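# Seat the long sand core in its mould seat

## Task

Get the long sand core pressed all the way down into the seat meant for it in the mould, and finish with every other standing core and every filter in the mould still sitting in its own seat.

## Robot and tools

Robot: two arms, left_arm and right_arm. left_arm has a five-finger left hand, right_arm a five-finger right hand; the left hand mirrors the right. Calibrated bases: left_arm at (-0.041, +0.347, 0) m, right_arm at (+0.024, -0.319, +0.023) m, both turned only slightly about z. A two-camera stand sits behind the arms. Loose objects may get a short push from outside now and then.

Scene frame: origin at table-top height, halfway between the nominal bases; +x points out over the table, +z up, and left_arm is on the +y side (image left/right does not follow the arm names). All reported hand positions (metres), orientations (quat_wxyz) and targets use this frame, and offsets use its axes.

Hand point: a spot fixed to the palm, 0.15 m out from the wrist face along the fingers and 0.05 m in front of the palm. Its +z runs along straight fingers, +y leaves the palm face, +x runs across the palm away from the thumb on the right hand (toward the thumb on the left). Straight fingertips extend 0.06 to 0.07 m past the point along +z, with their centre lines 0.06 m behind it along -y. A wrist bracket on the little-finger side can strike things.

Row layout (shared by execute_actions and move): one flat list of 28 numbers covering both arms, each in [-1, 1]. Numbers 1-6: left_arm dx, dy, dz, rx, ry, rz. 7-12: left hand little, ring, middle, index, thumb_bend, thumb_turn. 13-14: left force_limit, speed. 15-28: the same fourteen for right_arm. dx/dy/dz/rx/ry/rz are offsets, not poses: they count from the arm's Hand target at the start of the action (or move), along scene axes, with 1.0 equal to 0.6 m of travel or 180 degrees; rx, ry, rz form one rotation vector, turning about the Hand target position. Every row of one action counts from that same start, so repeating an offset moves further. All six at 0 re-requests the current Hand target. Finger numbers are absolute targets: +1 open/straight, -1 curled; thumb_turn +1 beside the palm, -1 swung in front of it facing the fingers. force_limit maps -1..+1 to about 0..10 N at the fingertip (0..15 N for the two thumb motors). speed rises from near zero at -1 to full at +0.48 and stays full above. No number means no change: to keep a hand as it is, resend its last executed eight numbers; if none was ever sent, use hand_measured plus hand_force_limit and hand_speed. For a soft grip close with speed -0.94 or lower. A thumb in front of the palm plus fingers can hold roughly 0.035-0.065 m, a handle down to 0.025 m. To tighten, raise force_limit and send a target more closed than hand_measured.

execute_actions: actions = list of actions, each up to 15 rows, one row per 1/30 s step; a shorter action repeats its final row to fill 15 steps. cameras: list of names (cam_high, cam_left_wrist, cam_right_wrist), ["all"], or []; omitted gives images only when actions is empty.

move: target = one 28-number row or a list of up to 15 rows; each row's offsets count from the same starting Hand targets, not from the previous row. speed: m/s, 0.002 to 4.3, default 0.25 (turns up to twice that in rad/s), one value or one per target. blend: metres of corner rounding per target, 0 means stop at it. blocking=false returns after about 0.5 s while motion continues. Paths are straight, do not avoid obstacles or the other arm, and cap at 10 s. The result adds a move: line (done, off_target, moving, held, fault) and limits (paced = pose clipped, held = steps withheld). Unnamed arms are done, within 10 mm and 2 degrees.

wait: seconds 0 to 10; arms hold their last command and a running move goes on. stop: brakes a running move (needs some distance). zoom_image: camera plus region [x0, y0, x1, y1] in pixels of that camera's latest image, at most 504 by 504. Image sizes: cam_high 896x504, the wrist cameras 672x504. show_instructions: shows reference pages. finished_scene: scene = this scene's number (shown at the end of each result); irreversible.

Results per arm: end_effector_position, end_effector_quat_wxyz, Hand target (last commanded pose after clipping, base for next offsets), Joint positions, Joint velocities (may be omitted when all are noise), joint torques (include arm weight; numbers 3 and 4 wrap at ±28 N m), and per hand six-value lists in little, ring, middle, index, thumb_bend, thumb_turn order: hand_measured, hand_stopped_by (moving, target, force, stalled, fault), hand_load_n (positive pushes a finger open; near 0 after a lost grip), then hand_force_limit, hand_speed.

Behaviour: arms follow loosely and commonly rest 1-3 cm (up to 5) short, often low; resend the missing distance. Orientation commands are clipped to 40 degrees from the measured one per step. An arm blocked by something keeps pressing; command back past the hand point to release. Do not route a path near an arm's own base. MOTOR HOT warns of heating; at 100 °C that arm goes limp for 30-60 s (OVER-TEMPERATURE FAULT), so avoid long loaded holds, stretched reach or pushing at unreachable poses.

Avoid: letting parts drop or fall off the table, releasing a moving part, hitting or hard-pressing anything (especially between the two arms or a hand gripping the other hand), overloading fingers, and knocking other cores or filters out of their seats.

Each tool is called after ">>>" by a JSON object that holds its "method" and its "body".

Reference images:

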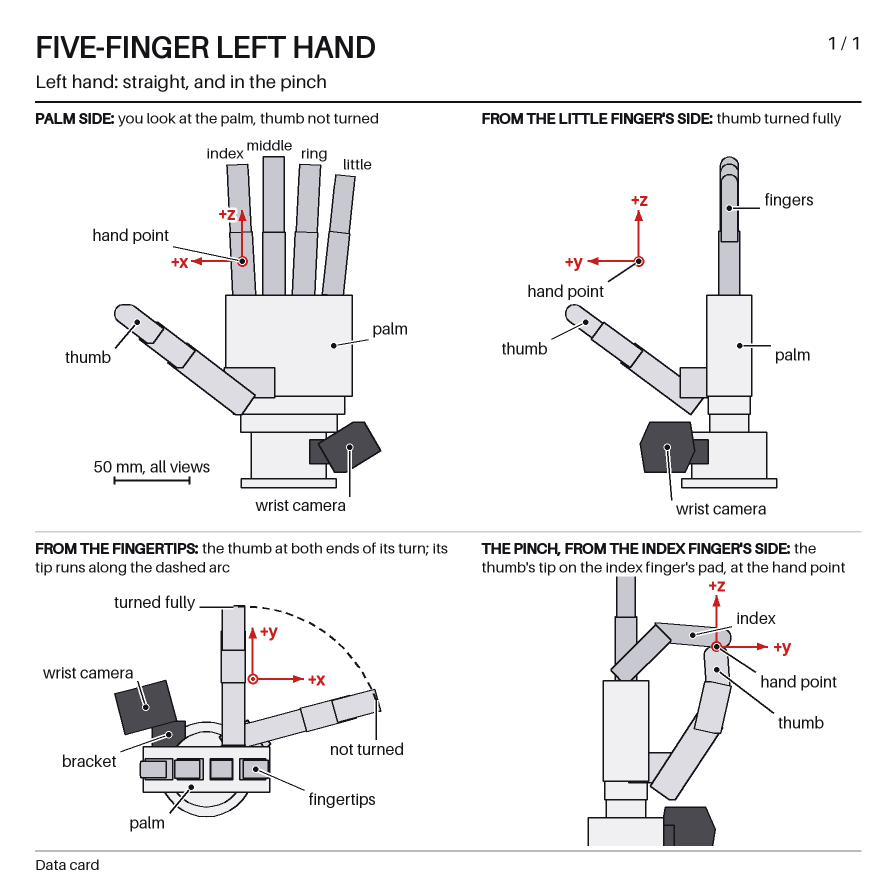

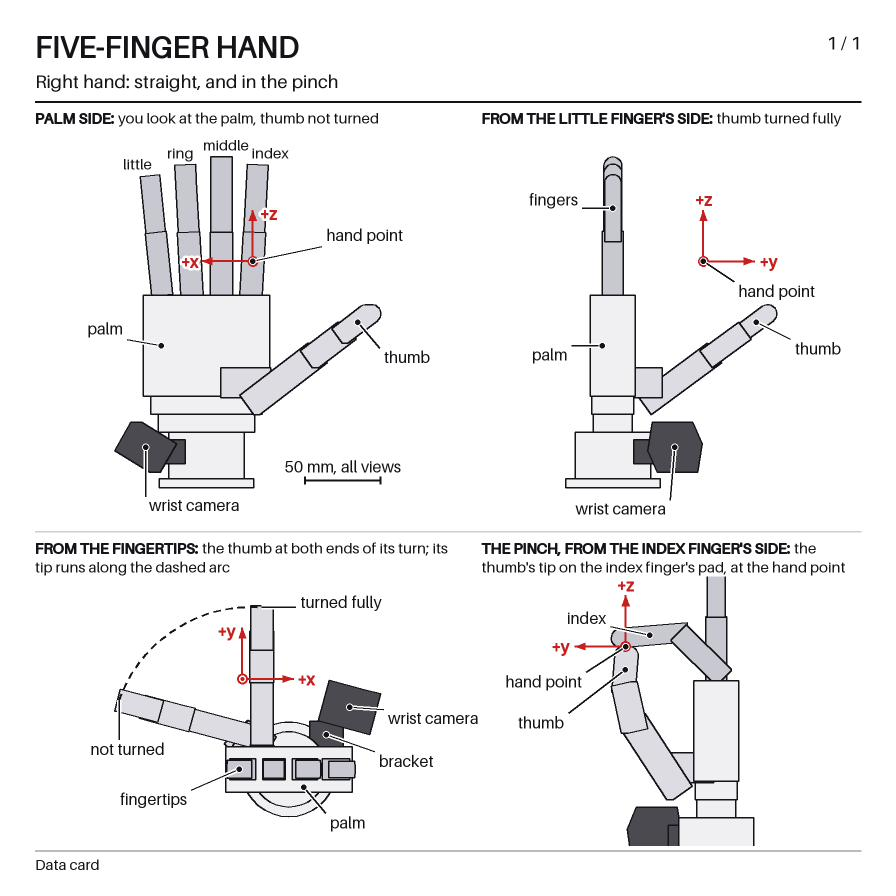

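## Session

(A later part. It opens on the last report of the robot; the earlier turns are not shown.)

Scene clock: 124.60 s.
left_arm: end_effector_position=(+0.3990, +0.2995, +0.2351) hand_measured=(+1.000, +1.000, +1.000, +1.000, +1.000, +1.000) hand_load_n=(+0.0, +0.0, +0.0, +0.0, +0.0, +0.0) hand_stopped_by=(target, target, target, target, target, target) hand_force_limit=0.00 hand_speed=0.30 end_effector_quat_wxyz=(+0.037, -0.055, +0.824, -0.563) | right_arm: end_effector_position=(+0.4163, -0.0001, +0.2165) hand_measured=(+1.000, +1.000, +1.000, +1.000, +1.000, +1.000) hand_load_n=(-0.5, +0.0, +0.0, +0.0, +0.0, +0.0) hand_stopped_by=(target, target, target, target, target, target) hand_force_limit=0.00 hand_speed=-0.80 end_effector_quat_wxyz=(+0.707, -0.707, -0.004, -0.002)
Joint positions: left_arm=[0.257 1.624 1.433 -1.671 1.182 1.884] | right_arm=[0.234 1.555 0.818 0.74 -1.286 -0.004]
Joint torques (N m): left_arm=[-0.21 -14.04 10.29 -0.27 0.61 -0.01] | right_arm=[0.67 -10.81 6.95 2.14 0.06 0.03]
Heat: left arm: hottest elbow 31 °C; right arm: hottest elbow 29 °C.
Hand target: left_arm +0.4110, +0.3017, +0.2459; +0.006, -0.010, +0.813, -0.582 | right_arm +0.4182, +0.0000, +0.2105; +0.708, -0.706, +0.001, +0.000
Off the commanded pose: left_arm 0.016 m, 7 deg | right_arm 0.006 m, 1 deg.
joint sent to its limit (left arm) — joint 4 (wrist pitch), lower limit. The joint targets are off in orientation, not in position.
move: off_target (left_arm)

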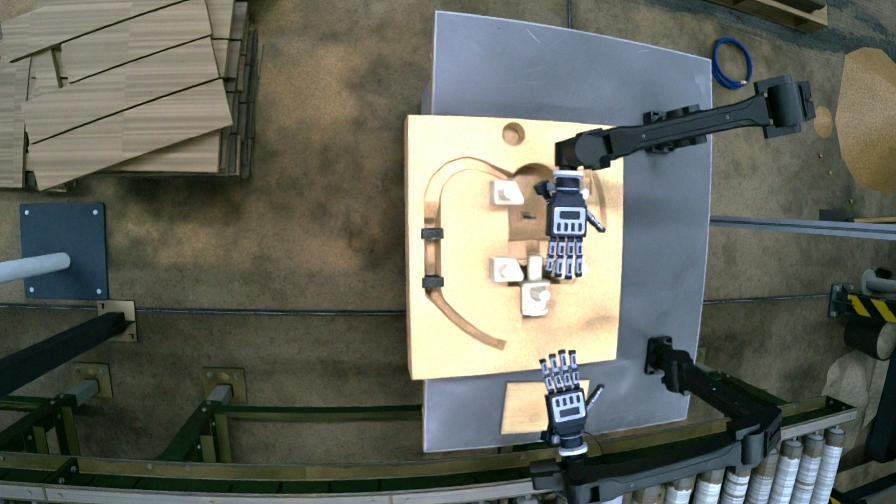

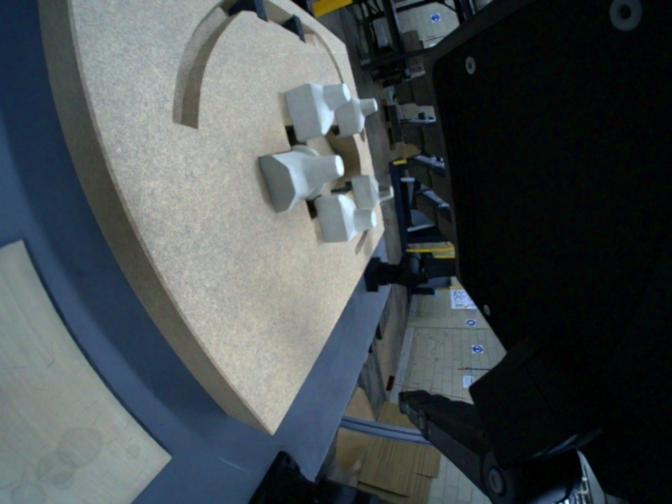

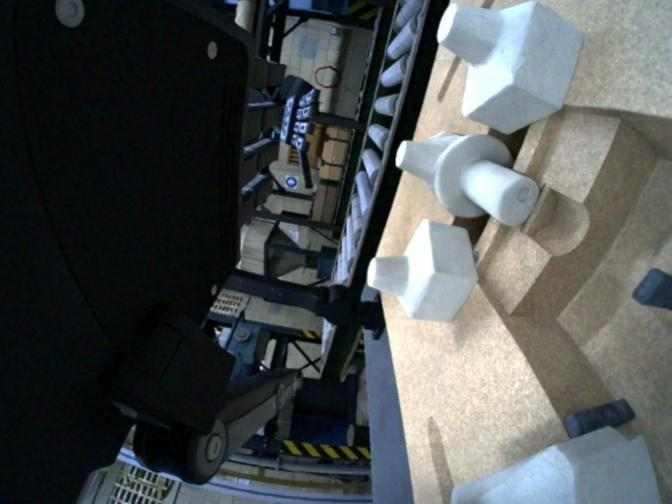

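>>> {"method": "execute_actions", "body": {"actions": []}}

>>> {"method": "zoom_image", "body": {"camera": "cam_high", "region": [400, 160, 600, 330]}}

>>> {"method": "zoom_image", "body": {"camera": "cam_right_wrist", "region": [300, 0, 672, 280]}}

Scene clock: 125.87 s.
left_arm: end_effector_position=(+0.3990, +0.2995, +0.2351) hand_measured=(+1.000, +1.000, +1.000, +1.000, +1.000, +1.000) hand_load_n=(+0.0, +0.0, +0.0, +0.0, +0.0, +0.0) hand_stopped_by=(target, target, target, target, target, target) hand_force_limit=0.00 hand_speed=0.30 end_effector_quat_wxyz=(+0.037, -0.055, +0.824, -0.563) | right_arm: end_effector_position=(+0.4163, -0.0001, +0.2165) hand_measured=(+1.000, +1.000, +1.000, +1.000, +1.000, +1.000) hand_load_n=(+0.0, +0.0, +0.0, +0.0, +0.0, +0.0) hand_stopped_by=(target, target, target, target, target, target) hand_force_limit=0.00 hand_speed=-0.80 end_effector_quat_wxyz=(+0.707, -0.707, -0.003, -0.001)
Joint positions: left_arm=[0.257 1.624 1.433 -1.671 1.182 1.884] | right_arm=[0.234 1.555 0.818 0.741 -1.286 -0.003]
Joint velocities: within noise
Joint torques (N m): left_arm=[-0.21 -14.04 10.33 -0.2 0.63 -0.03] | right_arm=[0.03 -11.34 7.09 1.74 0.09 0.13]
Heat: left arm: hottest elbow 31 °C; right arm: hottest elbow 29 °C.
Hand target: left_arm +0.4110, +0.3017, +0.2459; +0.006, -0.010, +0.813, -0.582 | right_arm +0.4183, +0.0000, +0.2106; +0.708, -0.706, +0.001, +0.000
Off the commanded pose: left_arm 0.016 m, 7 deg | right_arm 0.006 m, 0 deg.

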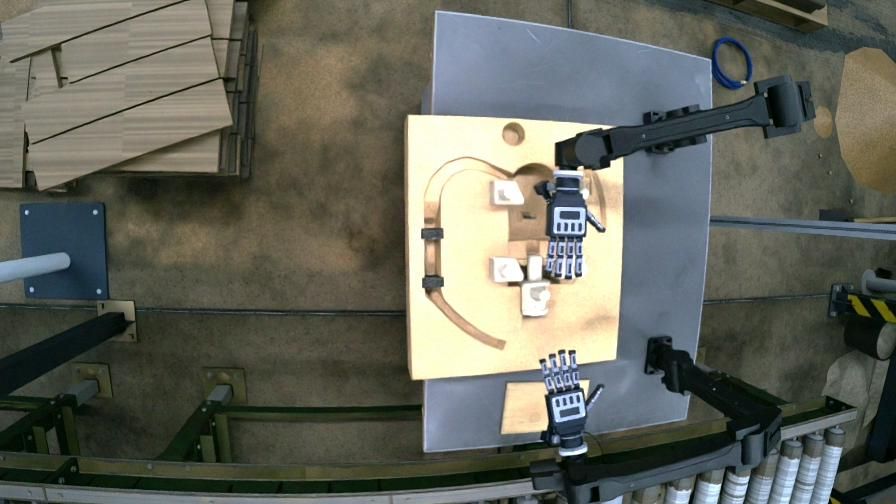

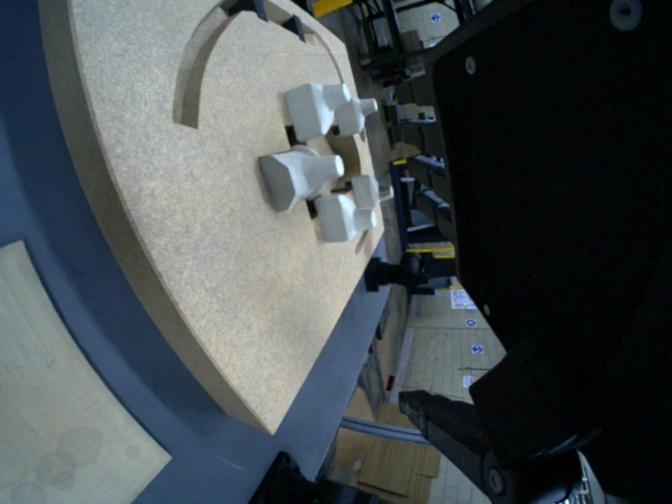

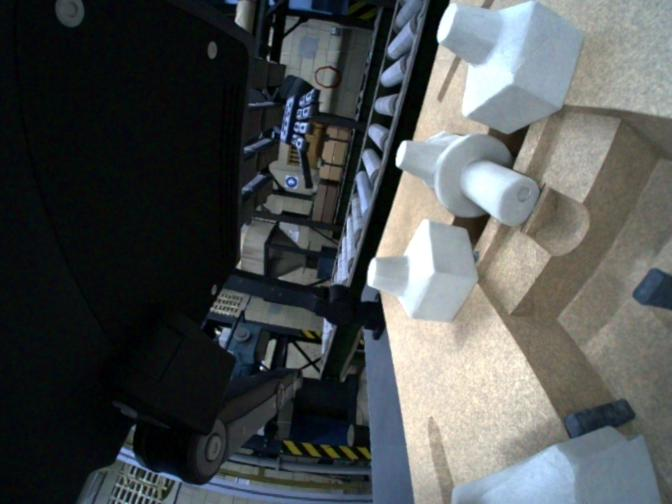

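Scaled by 2.520.

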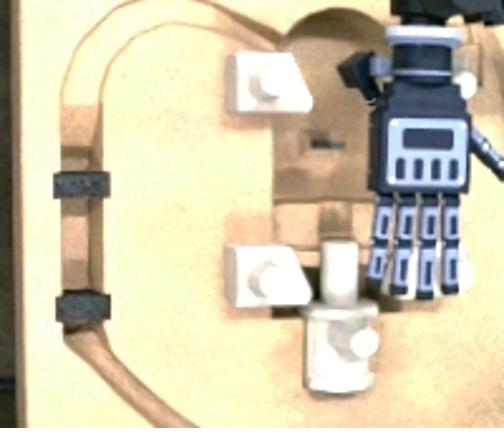

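Scaled by 1.355 from the camera's 672x504 image, which has a finer 960x720 frame.

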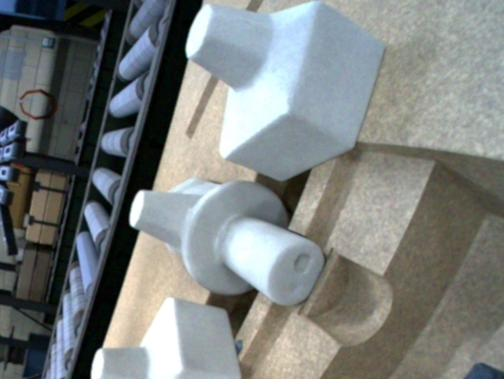

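>>> {"method": "zoom_image", "body": {"camera": "cam_high", "region": [485, 225, 595, 325]}}

>>> {"method": "zoom_image", "body": {"camera": "cam_right_wrist", "region": [390, 100, 630, 280]}}

Scaled by 4.582.

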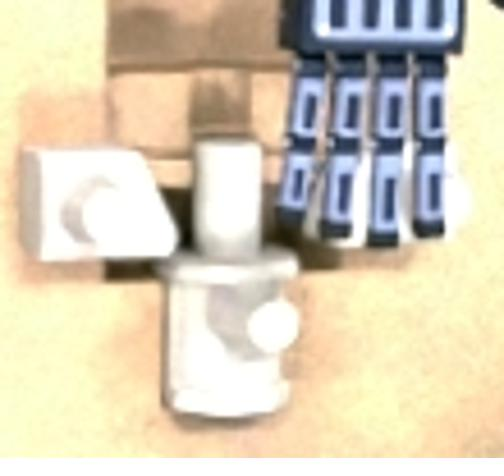

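Scaled by 2.100 from the camera's 672x504 image, which has a finer 960x720 frame.

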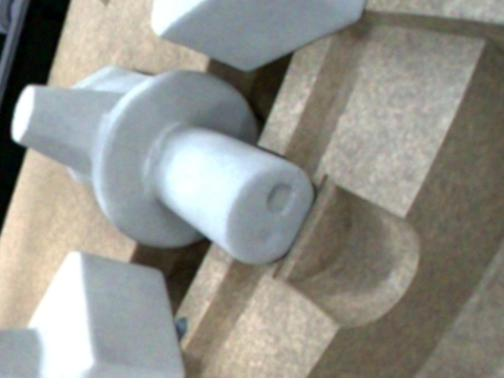

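>>> {"method": "move", "body": {"target": [[-0.085,0.197,0.123,0,0,0,1,1,1,1,1,1,0,0.3,-0.064,-0.083,0.216,-0.02,0.02,-0.2,1,1,1,1,1,1,0,-0.8],[-0.085,0.197,0.123,0,0,0,1,1,1,1,1,1,0,0.3,-0.197,0.25,0.182,-0.0437,0.0437,-0.4987,1,1,1,1,1,1,0,-0.8],[-0.085,0.197,0.123,0,0,0,1,1,1,1,1,1,0,0.3,-0.1305,0.3167,-0.0593,-0.0437,0.0437,-0.4987,1,1,1,1,1,1,0,-0.8]], "blend": 0.03, "cameras": ["all"]}}

>>> {"method": "zoom_image", "body": {"camera": "cam_right_wrist", "region": [180, 60, 672, 440]}}

Scene clock: 133.30 s.
left_arm: end_effector_position=(+0.3571, +0.4132, +0.3052) hand_measured=(+1.000, +1.000, +1.000, +1.000, +1.000, +1.000) hand_load_n=(+0.0, +0.0, -0.5, +0.0, +0.0, +0.0) hand_stopped_by=(target, target, target, target, target, target) hand_force_limit=0.00 hand_speed=0.30 end_effector_quat_wxyz=(+0.167, -0.136, +0.843, -0.493) | right_arm: end_effector_position=(+0.3312, +0.1846, +0.1689) hand_measured=(+1.000, +1.000, +1.000, +1.000, +1.000, +1.000) hand_load_n=(+0.0, +0.0, +0.0, +0.0, +0.0, +0.0) hand_stopped_by=(target, target, target, target, target, target) hand_force_limit=0.00 hand_speed=-0.80 end_effector_quat_wxyz=(-0.450, +0.549, -0.536, +0.457)
Joint positions: left_arm=[0.533 1.407 1.433 -1.672 1.093 1.822] | right_arm=[1.256 1.644 1.027 0.013 1.252 0.561]
Joint torques (N m): left_arm=[0.73 -12.04 9.91 0.05 0.65 -0.16] | right_arm=[0.09 -13.33 9.55 1.95 0.49 -0.06]
Heat: left arm: hottest elbow 32 °C; right arm: hottest elbow 29 °C.
Hand target: left_arm +0.3600, +0.4198, +0.3198; +0.006, -0.010, +0.813, -0.582 | right_arm +0.3399, +0.1899, +0.1748; -0.455, +0.541, -0.542, +0.455
Off the commanded pose: left_arm 0.016 m, 26 deg | right_arm 0.012 m, 1 deg.
joint sent to its limit (left arm) — joint 4 (wrist pitch), lower limit. The joint targets are off in orientation, not in position.
move: off_target (left_arm, right_arm)

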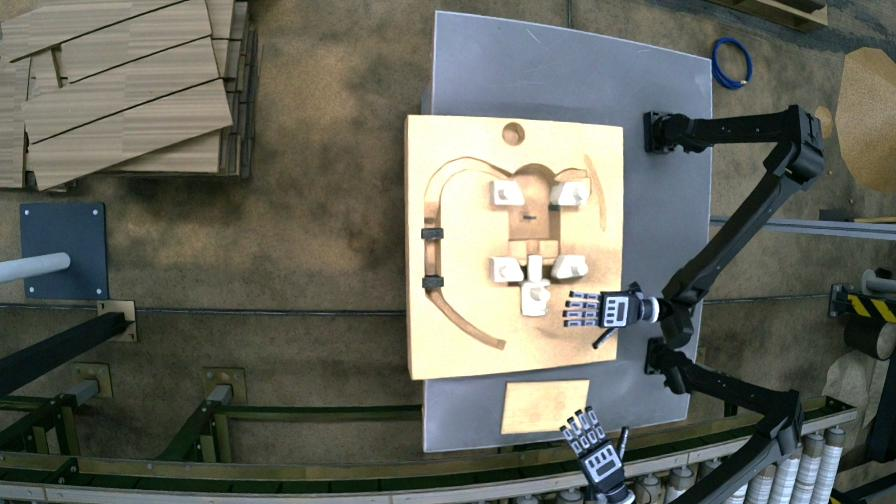

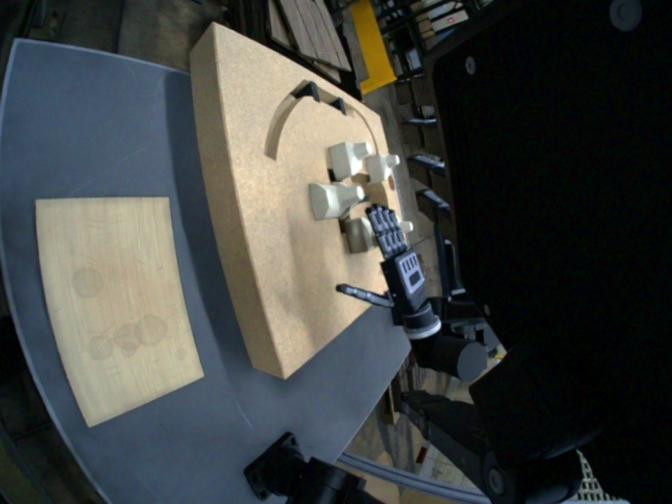

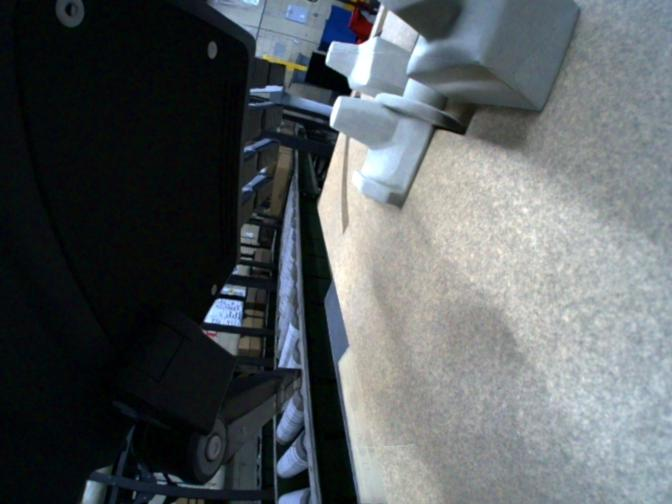

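Scaled by 1.024 from the camera's 672x504 image, which has a finer 960x720 frame.

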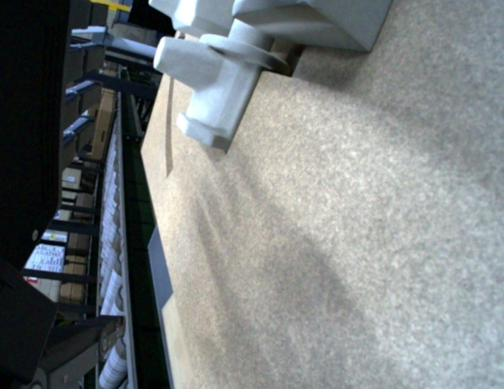

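>>> {"method": "zoom_image", "body": {"camera": "cam_right_wrist", "region": [310, 10, 510, 230]}}

>>> {"method": "zoom_image", "body": {"camera": "cam_high", "region": [485, 225, 595, 325]}}

>>> {"method": "zoom_image", "body": {"camera": "cam_left_wrist", "region": [250, 70, 450, 280]}}

Scaled by 2.291 from the camera's 672x504 image, which has a finer 960x720 frame.

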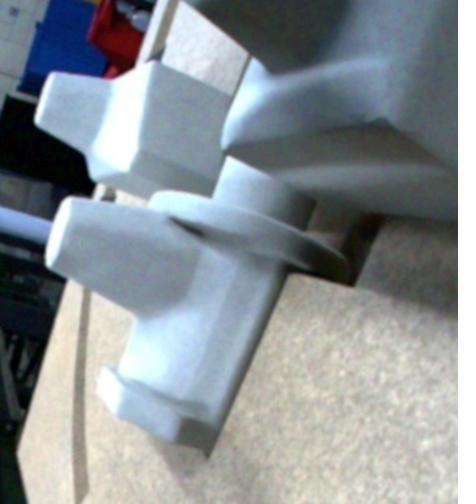

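Scaled by 4.582.

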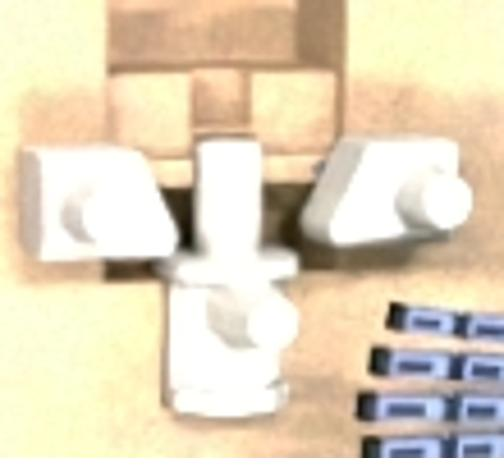

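Scaled by 2.400 from the camera's 672x504 image, which has a finer 960x720 frame.

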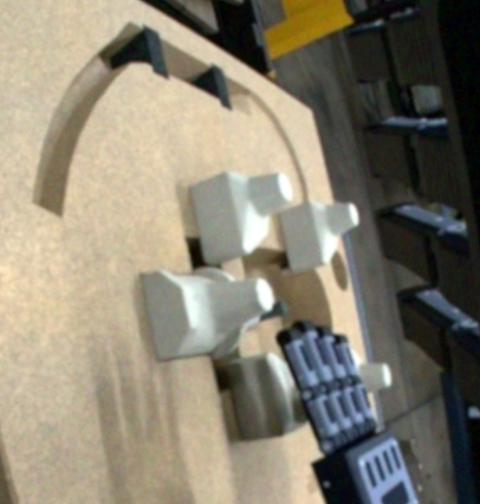

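>>> {"method": "move", "body": {"target": [0,0,0,0,0,0,1,1,1,1,1,1,0,0.3,0.0285,-0.0717,0.01,0,0,-0.1,1,1,1,1,1,1,0,-0.8], "speed": 0.12, "cameras": ["cam_right_wrist"]}}

>>> {"method": "zoom_image", "body": {"camera": "cam_right_wrist", "region": [300, 60, 560, 300]}}

Scene clock: 141.53 s.
left_arm: end_effector_position=(+0.3571, +0.4132, +0.3052) hand_measured=(+1.000, +1.000, +1.000, +1.000, +1.000, +1.000) hand_load_n=(+0.0, +0.0, +0.0, +0.0, +0.0, -0.5) hand_stopped_by=(target, target, target, target, target, target) hand_force_limit=0.00 hand_speed=0.30 end_effector_quat_wxyz=(+0.167, -0.136, +0.843, -0.493) | right_arm: end_effector_position=(+0.3474, +0.1394, +0.1770) hand_measured=(+1.000, +1.000, +1.000, +1.000, +1.000, +1.000) hand_load_n=(+0.0, +0.0, +0.0, +0.0, +0.0, +0.0) hand_stopped_by=(target, target, target, target, target, target) hand_force_limit=0.00 hand_speed=-0.80 end_effector_quat_wxyz=(+0.379, -0.460, +0.611, -0.521)
Joint positions: left_arm=[0.533 1.407 1.433 -1.672 1.093 1.822] | right_arm=[1.233 1.775 1.322 -1.194 1.4 1.632]
Joint torques (N m): left_arm=[0.56 -12.16 9.94 0.05 0.64 -0.16] | right_arm=[-0.15 -14.15 11.04 -0.24 0.89 0.13]
Heat: left arm: hottest elbow 32 °C; right arm: hottest elbow 29 °C.
Hand target: left_arm +0.3600, +0.4198, +0.3198; +0.006, -0.010, +0.813, -0.582 | right_arm +0.3570, +0.1470, +0.1809; +0.378, -0.449, +0.620, -0.521
Off the commanded pose: left_arm 0.016 m, 26 deg | right_arm 0.013 m, 2 deg.
joint sent to its limit (left arm) — joint 4 (wrist pitch), lower limit. The joint targets are off in orientation, not in position.
move: off_target (left_arm, right_arm)
Images, in order (width x height): cam_right_wrist 672x504.

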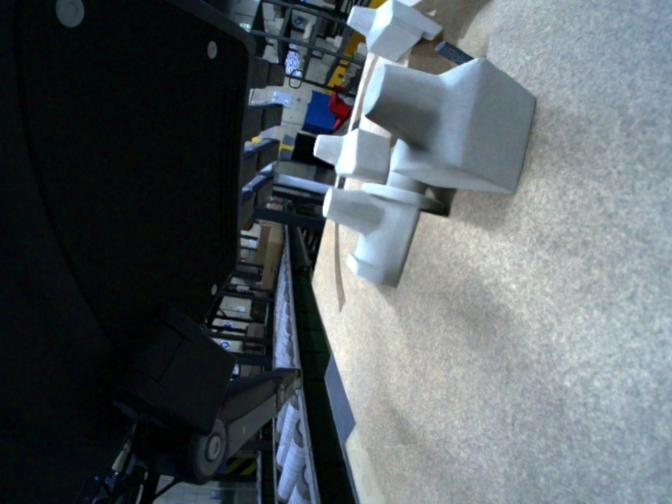

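Scaled by 1.938 from the camera's 672x504 image, which has a finer 960x720 frame.

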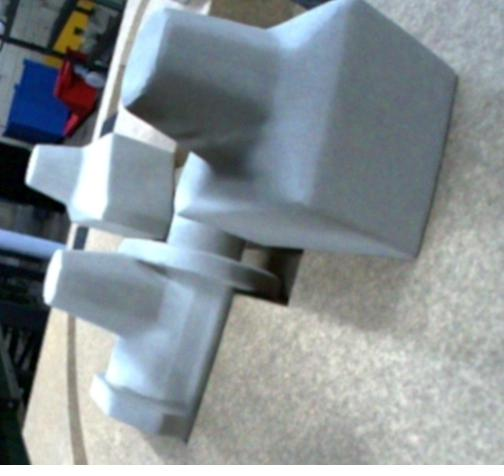

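>>> {"method": "zoom_image", "body": {"camera": "cam_right_wrist", "region": [315, 170, 455, 300]}}

Scaled by 3.600 from the camera's 672x504 image, which has a finer 960x720 frame.

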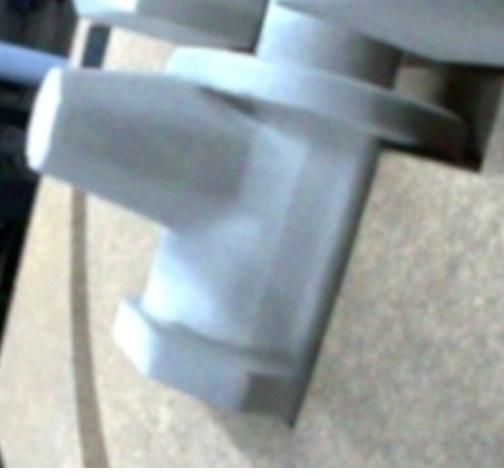

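>>> {"method": "zoom_image", "body": {"camera": "cam_right_wrist", "region": [350, 190, 450, 295]}}

Scaled by 4.800 from the camera's 672x504 image, which has a finer 960x720 frame.

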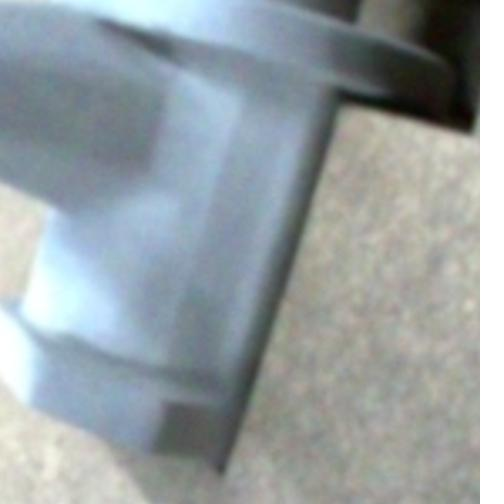

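>>> {"method": "move", "body": {"target": [[0,0,0,0,0,0,1,1,1,1,1,1,0,0.3,-0.095,-0.045,0.2485,0,0,0,1,1,1,1,1,1,0,-0.8],[0.085,-0.197,-0.123,0,0,0,1,1,1,1,1,1,0,0.3,0.1217,-0.5117,0.25,-0.1138,0.1565,0.5845,1,1,1,1,1,1,0,-0.8],[0.1133,-0.5703,-0.1833,-0.06,0,0,1,1,1,1,1,1,0,0.3,0.1217,-0.5117,0.25,-0.1138,0.1565,0.5845,1,1,1,1,1,1,0,-0.8]], "speed": 0.3, "blend": 0.03, "cameras": ["all"]}}

Scene clock: 158.43 s.
left_arm: end_effector_position=(+0.4302, +0.0766, +0.2086) hand_measured=(+1.000, +1.000, +1.000, +1.000, +1.000, +1.000) hand_load_n=(+0.0, +0.0, +0.0, +0.0, +0.0, +0.0) hand_stopped_by=(target, target, target, target, target, target) hand_force_limit=0.00 hand_speed=0.30 end_effector_quat_wxyz=(+0.002, -0.009, +0.756, -0.655) | right_arm: end_effector_position=(+0.4184, -0.1575, +0.3212) hand_measured=(+1.000, +1.000, +1.000, +1.000, +1.000, +1.000) hand_load_n=(+0.0, +0.0, +0.0, +0.0, +0.0, +0.0) hand_stopped_by=(target, target, target, target, target, target) hand_force_limit=0.00 hand_speed=-0.80 end_effector_quat_wxyz=(-0.424, +0.906, -0.004, -0.010)
Joint positions: left_arm=[-0.163 1.609 1.162 -0.215 1.337 0.641] | right_arm=[0.065 1.446 1.517 -1.523 -0.869 -1.388]
Joint velocities: left_arm=[within noise] | right_arm=[-0.005 -0.005 -0.007 0.002 -0.154 -0.066]
Joint torques (N m): left_arm=[0.32 -16.15 6.69 1.66 0.43 -0.15] | right_arm=[0.67 -10.46 12.56 -0.32 -0.62 -0.04]
Heat: left arm: hottest elbow 33 °C; right arm: hottest elbow 29 °C.
Hand target: left_arm +0.4280, +0.0777, +0.2098; +0.005, -0.010, +0.755, -0.656 | right_arm +0.4299, -0.1600, +0.3309; -0.424, +0.906, +0.000, +0.000
Off the commanded pose: left_arm 0.003 m, 0 deg | right_arm 0.015 m, 1 deg.
move: off_target (right_arm)

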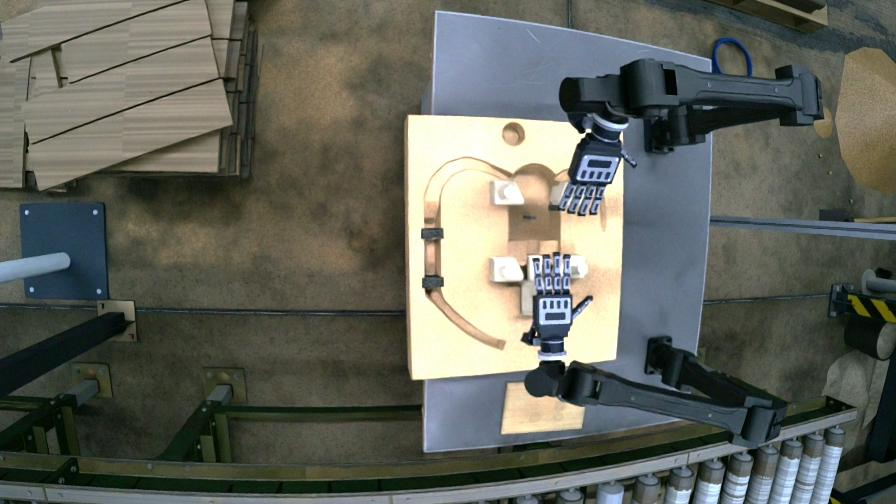

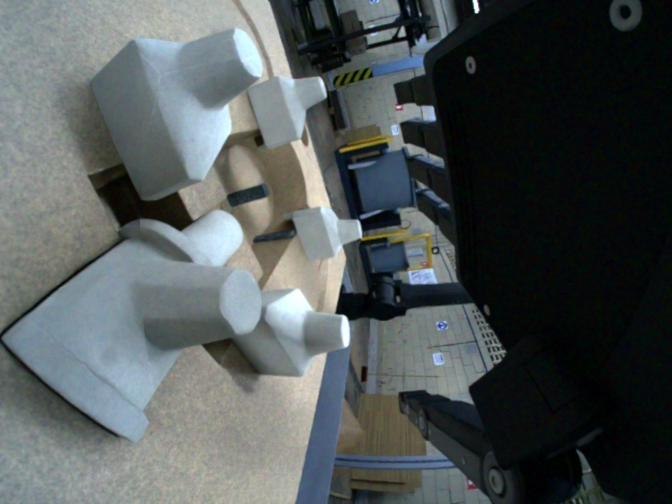

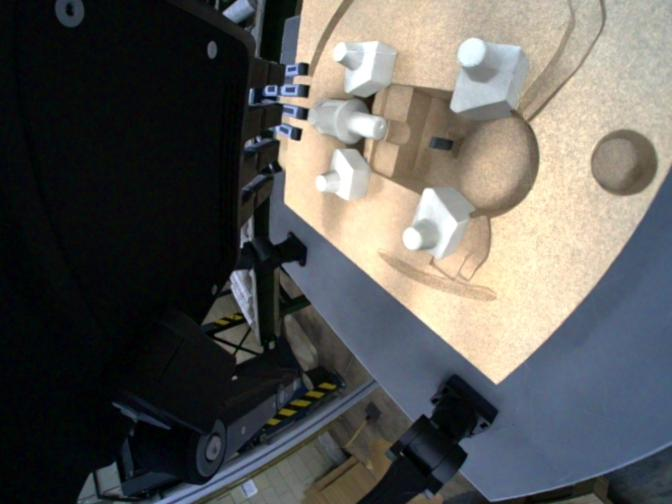

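>>> {"method": "zoom_image", "body": {"camera": "cam_left_wrist", "region": [0, 170, 300, 450]}}

>>> {"method": "zoom_image", "body": {"camera": "cam_right_wrist", "region": [290, 60, 470, 210]}}

Scaled by 1.680 from the camera's 672x504 image, which has a finer 960x720 frame.

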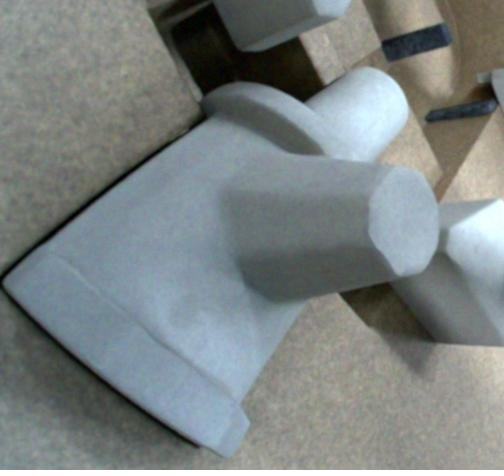

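Scaled by 2.800 from the camera's 672x504 image, which has a finer 960x720 frame.

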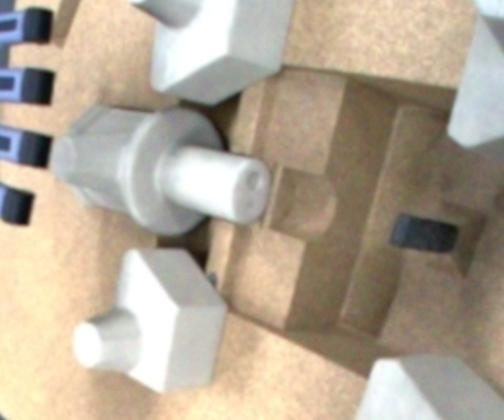

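>>> {"method": "move", "body": {"target": [[0,0,-0.1,0,0,0,1,1,1,1,1,1,0,0.3,0,0,0,0,0,0,1,1,1,1,1,1,0,-0.8],[0,0,-0.2163,0,0,0,1,1,1,1,1,1,0,0.3,0,0,0,0,0,0,1,1,1,1,1,1,0,-0.8]], "speed": [0.1,0.06], "cameras": []}}

>>> {"method": "move", "body": {"target": [0,0,-0.13,0,0,0,1,1,1,1,1,1,0,0.3,0,0,0,0,0,0,1,1,1,1,1,1,0,-0.8], "speed": 0.06, "cameras": ["cam_left_wrist"]}}

Scene clock: 162.30 s.
left_arm: end_effector_position=(+0.4323, +0.0750, +0.1252) hand_measured=(+1.000, +1.000, +1.000, +1.000, +1.000, +1.000) hand_load_n=(+0.0, +0.0, +0.0, +0.0, +0.0, +0.0) hand_stopped_by=(target, target, target, target, target, target) hand_force_limit=0.00 hand_speed=0.30 end_effector_quat_wxyz=(+0.027, +0.022, +0.746, -0.665) | right_arm: end_effector_position=(+0.4184, -0.1575, +0.3212) hand_measured=(+1.000, +1.000, +1.000, +1.000, +1.000, +1.000) hand_load_n=(+0.0, +0.0, +0.0, +0.0, +0.0, +0.0) hand_stopped_by=(target, target, target, target, target, target) hand_force_limit=0.00 hand_speed=-0.80 end_effector_quat_wxyz=(-0.424, +0.906, -0.004, -0.010)
Joint positions: left_arm=[-0.163 1.73 1.035 0.132 1.356 0.623] | right_arm=[0.065 1.446 1.517 -1.523 -0.869 -1.388]
Joint torques (N m): left_arm=[0.26 -10.52 4.57 1.37 -0.32 -0.04] | right_arm=[0.26 -9.29 12.85 -0.16 -0.59 -0.05]
Heat: left arm: hottest elbow 32 °C; right arm: hottest elbow 29 °C.
Hand target: left_arm +0.4279, +0.0777, +0.0800; +0.005, -0.010, +0.755, -0.655 | right_arm +0.4299, -0.1600, +0.3309; -0.424, +0.906, +0.000, +0.000
Off the commanded pose: left_arm 0.045 m, 5 deg | right_arm 0.015 m, 1 deg.
move: off_target (left_arm, right_arm)
No camera images: "cameras" was empty.

Scene clock: 164.27 s.
left_arm: end_effector_position=(+0.4350, +0.0732, +0.1227) hand_measured=(+1.000, +1.000, +1.000, +1.000, +1.000, +1.000) hand_load_n=(+0.0, -0.5, +0.0, +0.0, +0.0, +0.0) hand_stopped_by=(target, target, target, target, target, target) hand_force_limit=0.00 hand_speed=0.30 end_effector_quat_wxyz=(+0.053, +0.064, +0.730, -0.679) | right_arm: end_effector_position=(+0.4184, -0.1575, +0.3212) hand_measured=(+1.000, +1.000, +1.000, +1.000, +1.000, +1.000) hand_load_n=(+0.0, +0.0, +0.0, +0.0, +0.0, +0.0) hand_stopped_by=(target, target, target, target, target, target) hand_force_limit=0.00 hand_speed=-0.80 end_effector_quat_wxyz=(-0.424, +0.906, -0.004, -0.010)
Joint positions: left_arm=[-0.161 1.752 1.008 0.313 1.396 0.591] | right_arm=[0.065 1.446 1.517 -1.523 -0.869 -1.388]
Joint torques (N m): left_arm=[0.38 -2.96 1.63 0.66 -1.71 0.49] | right_arm=[0.56 -9.7 12.64 -0.25 -0.6 -0.05]
Heat: left arm: hottest elbow 32 °C; right arm: hottest elbow 29 °C.
Hand target: left_arm +0.4280, +0.0778, +0.0020; +0.005, -0.010, +0.755, -0.656 | right_arm +0.4299, -0.1600, +0.3309; -0.424, +0.906, +0.000, +0.000
Off the commanded pose: left_arm 0.121 m, 11 deg | right_arm 0.015 m, 1 deg.
move: off_target (left_arm, right_arm)
Images, in order (width x height): cam_left_wrist 672x504.

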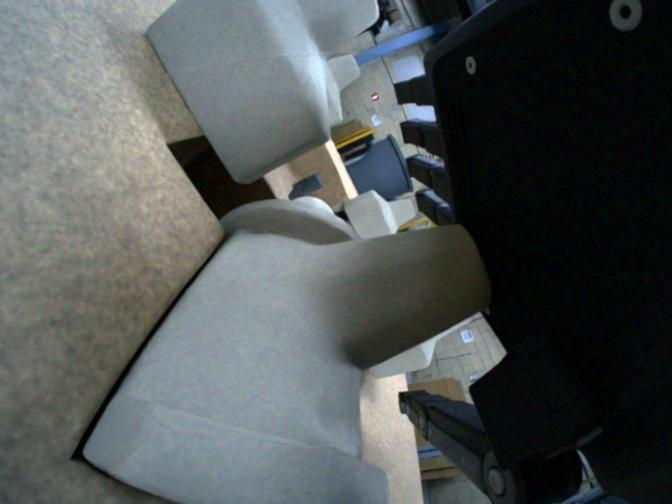

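>>> {"method": "move", "body": {"target": [[0.06,0,0,0,0,0,1,1,1,1,1,1,0,0.3,0,0,0,0,0,0,1,1,1,1,1,1,0,-0.8],[-0.07,0,0,0,0,0,1,1,1,1,1,1,0,0.3,0,0,0,0,0,0,1,1,1,1,1,1,0,-0.8],[0,0.06,0,0,0,0,1,1,1,1,1,1,0,0.3,0,0,0,0,0,0,1,1,1,1,1,1,0,-0.8],[0,-0.06,0,0,0,0,1,1,1,1,1,1,0,0.3,0,0,0,0,0,0,1,1,1,1,1,1,0,-0.8],[0,0,0,0,0,0,1,1,1,1,1,1,0,0.3,0,0,0,0,0,0,1,1,1,1,1,1,0,-0.8]], "speed": 0.1, "blend": 0.01, "cameras": ["cam_left_wrist"]}}

Scene clock: 169.27 s.
left_arm: end_effector_position=(+0.4331, +0.0648, +0.1210) hand_measured=(+1.000, +1.000, +1.000, +1.000, +1.000, +1.000) hand_load_n=(+0.0, +0.0, +0.0, +0.0, +0.0, +0.0) hand_stopped_by=(target, target, target, target, target, target) hand_force_limit=0.00 hand_speed=0.30 end_effector_quat_wxyz=(+0.053, +0.064, +0.728, -0.680) | right_arm: end_effector_position=(+0.4184, -0.1575, +0.3212) hand_measured=(+1.000, +1.000, +1.000, +1.000, +1.000, +1.000) hand_load_n=(+0.0, +0.0, +0.0, +0.0, +0.0, +0.0) hand_stopped_by=(target, target, target, target, target, target) hand_force_limit=0.00 hand_speed=-0.80 end_effector_quat_wxyz=(-0.424, +0.906, -0.004, -0.010)
Joint positions: left_arm=[-0.177 1.76 0.997 0.389 1.383 0.533] | right_arm=[0.065 1.446 1.517 -1.523 -0.869 -1.388]
Joint torques (N m): left_arm=[1.61 -3.02 1.8 0.09 -1.24 0.6] | right_arm=[0.97 -10.05 12.51 -0.38 -0.71 -0.07]
Heat: left arm: hottest elbow 31 °C; right arm: hottest elbow 29 °C.
Hand target: left_arm +0.4280, +0.0777, +0.0020; +0.005, -0.010, +0.755, -0.656 | right_arm +0.4299, -0.1600, +0.3309; -0.424, +0.906, +0.000, +0.000
Off the commanded pose: left_arm 0.120 m, 11 deg | right_arm 0.015 m, 1 deg.
move: off_target (left_arm, right_arm)
Images, in order (width x height): cam_left_wrist 672x504.

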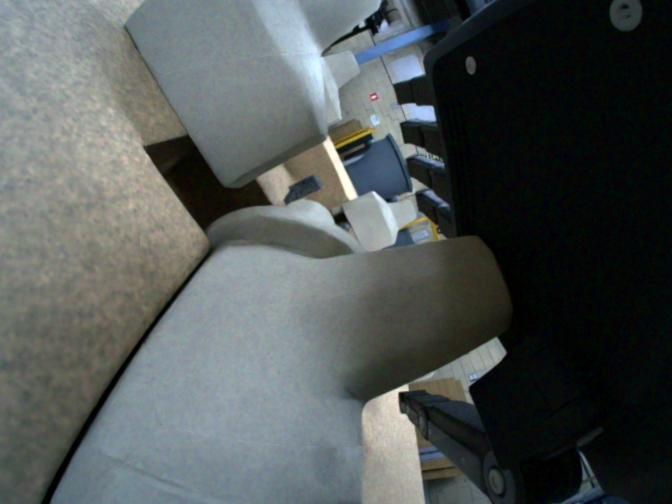

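>>> {"method": "move", "body": {"target": [0,0,-0.087,0,0,0,1,1,1,1,1,1,0,0.3,0,0,0,0,0,0,1,1,1,1,1,1,0,-0.8], "speed": 0.06, "cameras": ["cam_left_wrist"]}}

Scene clock: 171.27 s.
left_arm: end_effector_position=(+0.4349, +0.0639, +0.1184) hand_measured=(+1.000, +1.000, +1.000, +1.000, +1.000, +1.000) hand_load_n=(+0.0, +0.0, +0.0, +0.0, +0.0, +0.0) hand_stopped_by=(target, target, target, target, target, target) hand_force_limit=0.00 hand_speed=0.30 end_effector_quat_wxyz=(+0.071, +0.092, +0.719, -0.685) | right_arm: end_effector_position=(+0.4184, -0.1575, +0.3212) hand_measured=(+1.000, +1.000, +1.000, +1.000, +1.000, +1.000) hand_load_n=(+0.0, +0.0, +0.0, +0.0, +0.0, +0.0) hand_stopped_by=(target, target, target, target, target, target) hand_force_limit=0.00 hand_speed=-0.80 end_effector_quat_wxyz=(-0.424, +0.906, -0.004, -0.010)
Joint positions: left_arm=[-0.177 1.775 0.987 0.479 1.403 0.536] | right_arm=[0.065 1.446 1.517 -1.523 -0.869 -1.388]
Joint torques (N m): left_arm=[1.73 1.67 -0.31 0.2 -1.91 0.74] | right_arm=[0.26 -10.52 12.66 -0.29 -0.57 -0.04]
Heat: left arm: hottest elbow 31 °C; right arm: hottest elbow 29 °C.
Hand target: left_arm +0.4280, +0.0778, -0.0502; +0.005, -0.010, +0.755, -0.656 | right_arm +0.4299, -0.1600, +0.3309; -0.424, +0.906, +0.000, +0.000
Off the commanded pose: left_arm 0.169 m, 15 deg | right_arm 0.015 m, 1 deg.
move: off_target (left_arm, right_arm)
Images, in order (width x height): cam_left_wrist 672x504.

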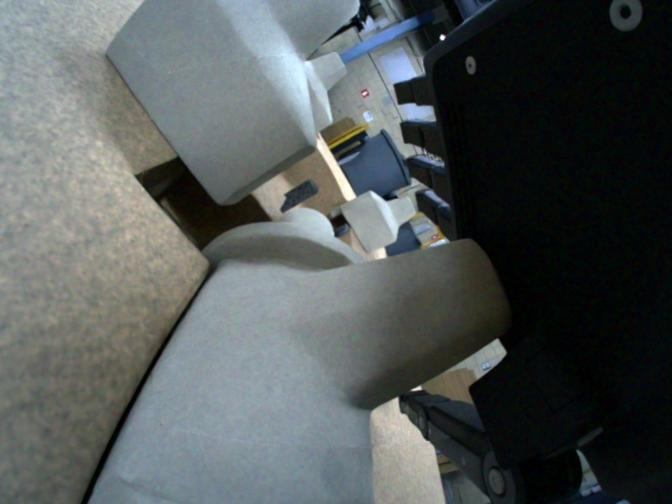

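>>> {"method": "move", "body": {"target": [[0,0,0.433,0,0,0,1,1,1,1,1,1,0,0.3,0,0,0,0,0,0,1,1,1,1,1,1,0,-0.8],[0,0.17,0.433,0,0,0,1,1,1,1,1,1,0,0.3,-0.058,0.10,-0.1,0.222,0,0,1,1,1,1,1,1,0,-0.8],[0,0.17,0.433,0,0,0,1,1,1,1,1,1,0,0.3,-0.058,0.133,-0.177,0.222,0,0,1,1,1,1,1,1,0,-0.8]], "speed": 0.25, "blend": 0.03, "cameras": ["all"]}}

Scene clock: 178.17 s.
left_arm: end_effector_position=(+0.4127, +0.1789, +0.2032) hand_measured=(+1.000, +1.000, +1.000, +1.000, +1.000, +1.000) hand_load_n=(+0.0, +0.0, +0.0, +0.0, +0.0, +0.0) hand_stopped_by=(target, target, target, target, target, target) hand_force_limit=0.00 hand_speed=0.30 end_effector_quat_wxyz=(-0.001, -0.024, +0.754, -0.656) | right_arm: end_effector_position=(+0.3953, -0.0865, +0.2250) hand_measured=(+1.000, +1.000, +1.000, +1.000, +1.000, +1.000) hand_load_n=(+0.0, +0.0, +0.0, +0.0, +0.0, +0.0) hand_stopped_by=(target, target, target, target, target, target) hand_force_limit=0.00 hand_speed=-0.80 end_effector_quat_wxyz=(+0.704, -0.709, -0.033, +0.039)
Joint positions: left_arm=[0.043 1.672 1.303 -1.243 1.431 1.579] | right_arm=[0.048 1.521 1.041 -0.897 -1.564 -1.368]
Joint torques (N m): left_arm=[0.21 -13.86 10.21 0.14 0.72 -0.04] | right_arm=[2.32 -10.7 7.86 0.64 -0.97 0.04]
Heat: left arm: hottest elbow 31 °C; right arm: hottest elbow 29 °C.
Hand target: left_arm +0.4280, +0.1798, +0.2096; +0.005, -0.010, +0.755, -0.655 | right_arm +0.3952, -0.0803, +0.2247; +0.708, -0.706, +0.000, +0.000
Off the commanded pose: left_arm 0.017 m, 2 deg | right_arm 0.006 m, 6 deg.
move: off_target (left_arm, right_arm); blend cut to 0.0251 m at target 2

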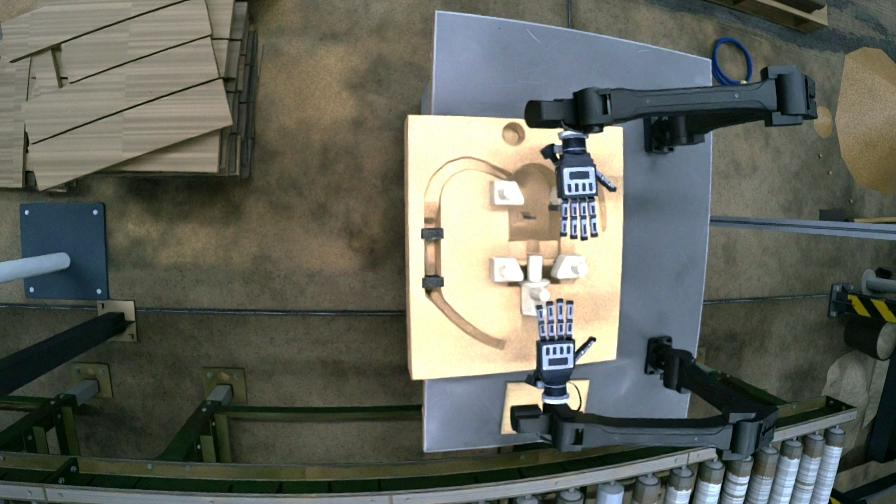

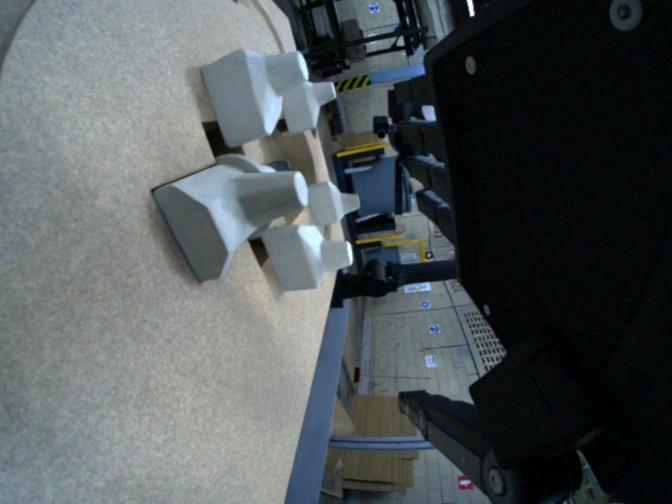

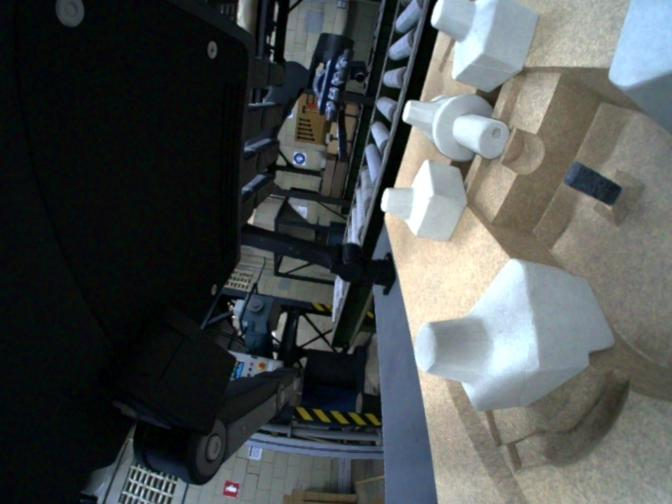

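>>> {"method": "zoom_image", "body": {"camera": "cam_left_wrist", "region": [130, 30, 380, 300]}}

>>> {"method": "zoom_image", "body": {"camera": "cam_right_wrist", "region": [370, 60, 570, 250]}}

>>> {"method": "zoom_image", "body": {"camera": "cam_high", "region": [485, 235, 595, 325]}}

Scaled by 1.867 from the camera's 672x504 image, which has a finer 960x720 frame.

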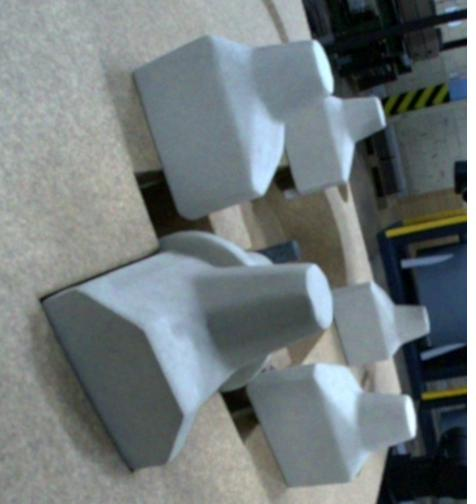

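Scaled by 2.520 from the camera's 672x504 image, which has a finer 960x720 frame.

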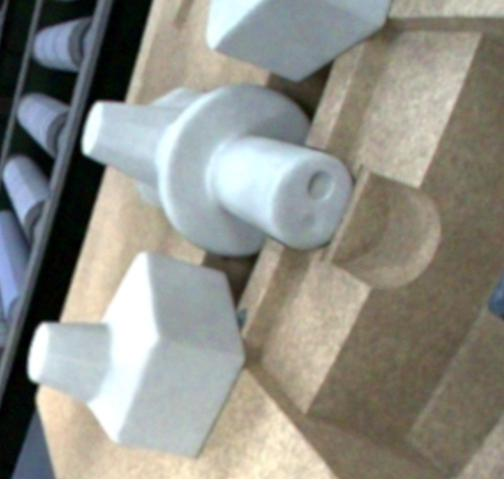

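Scaled by 4.582.

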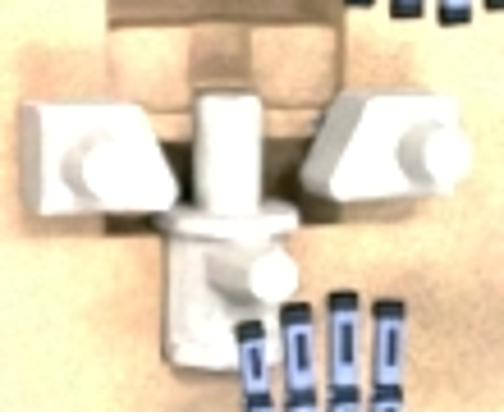

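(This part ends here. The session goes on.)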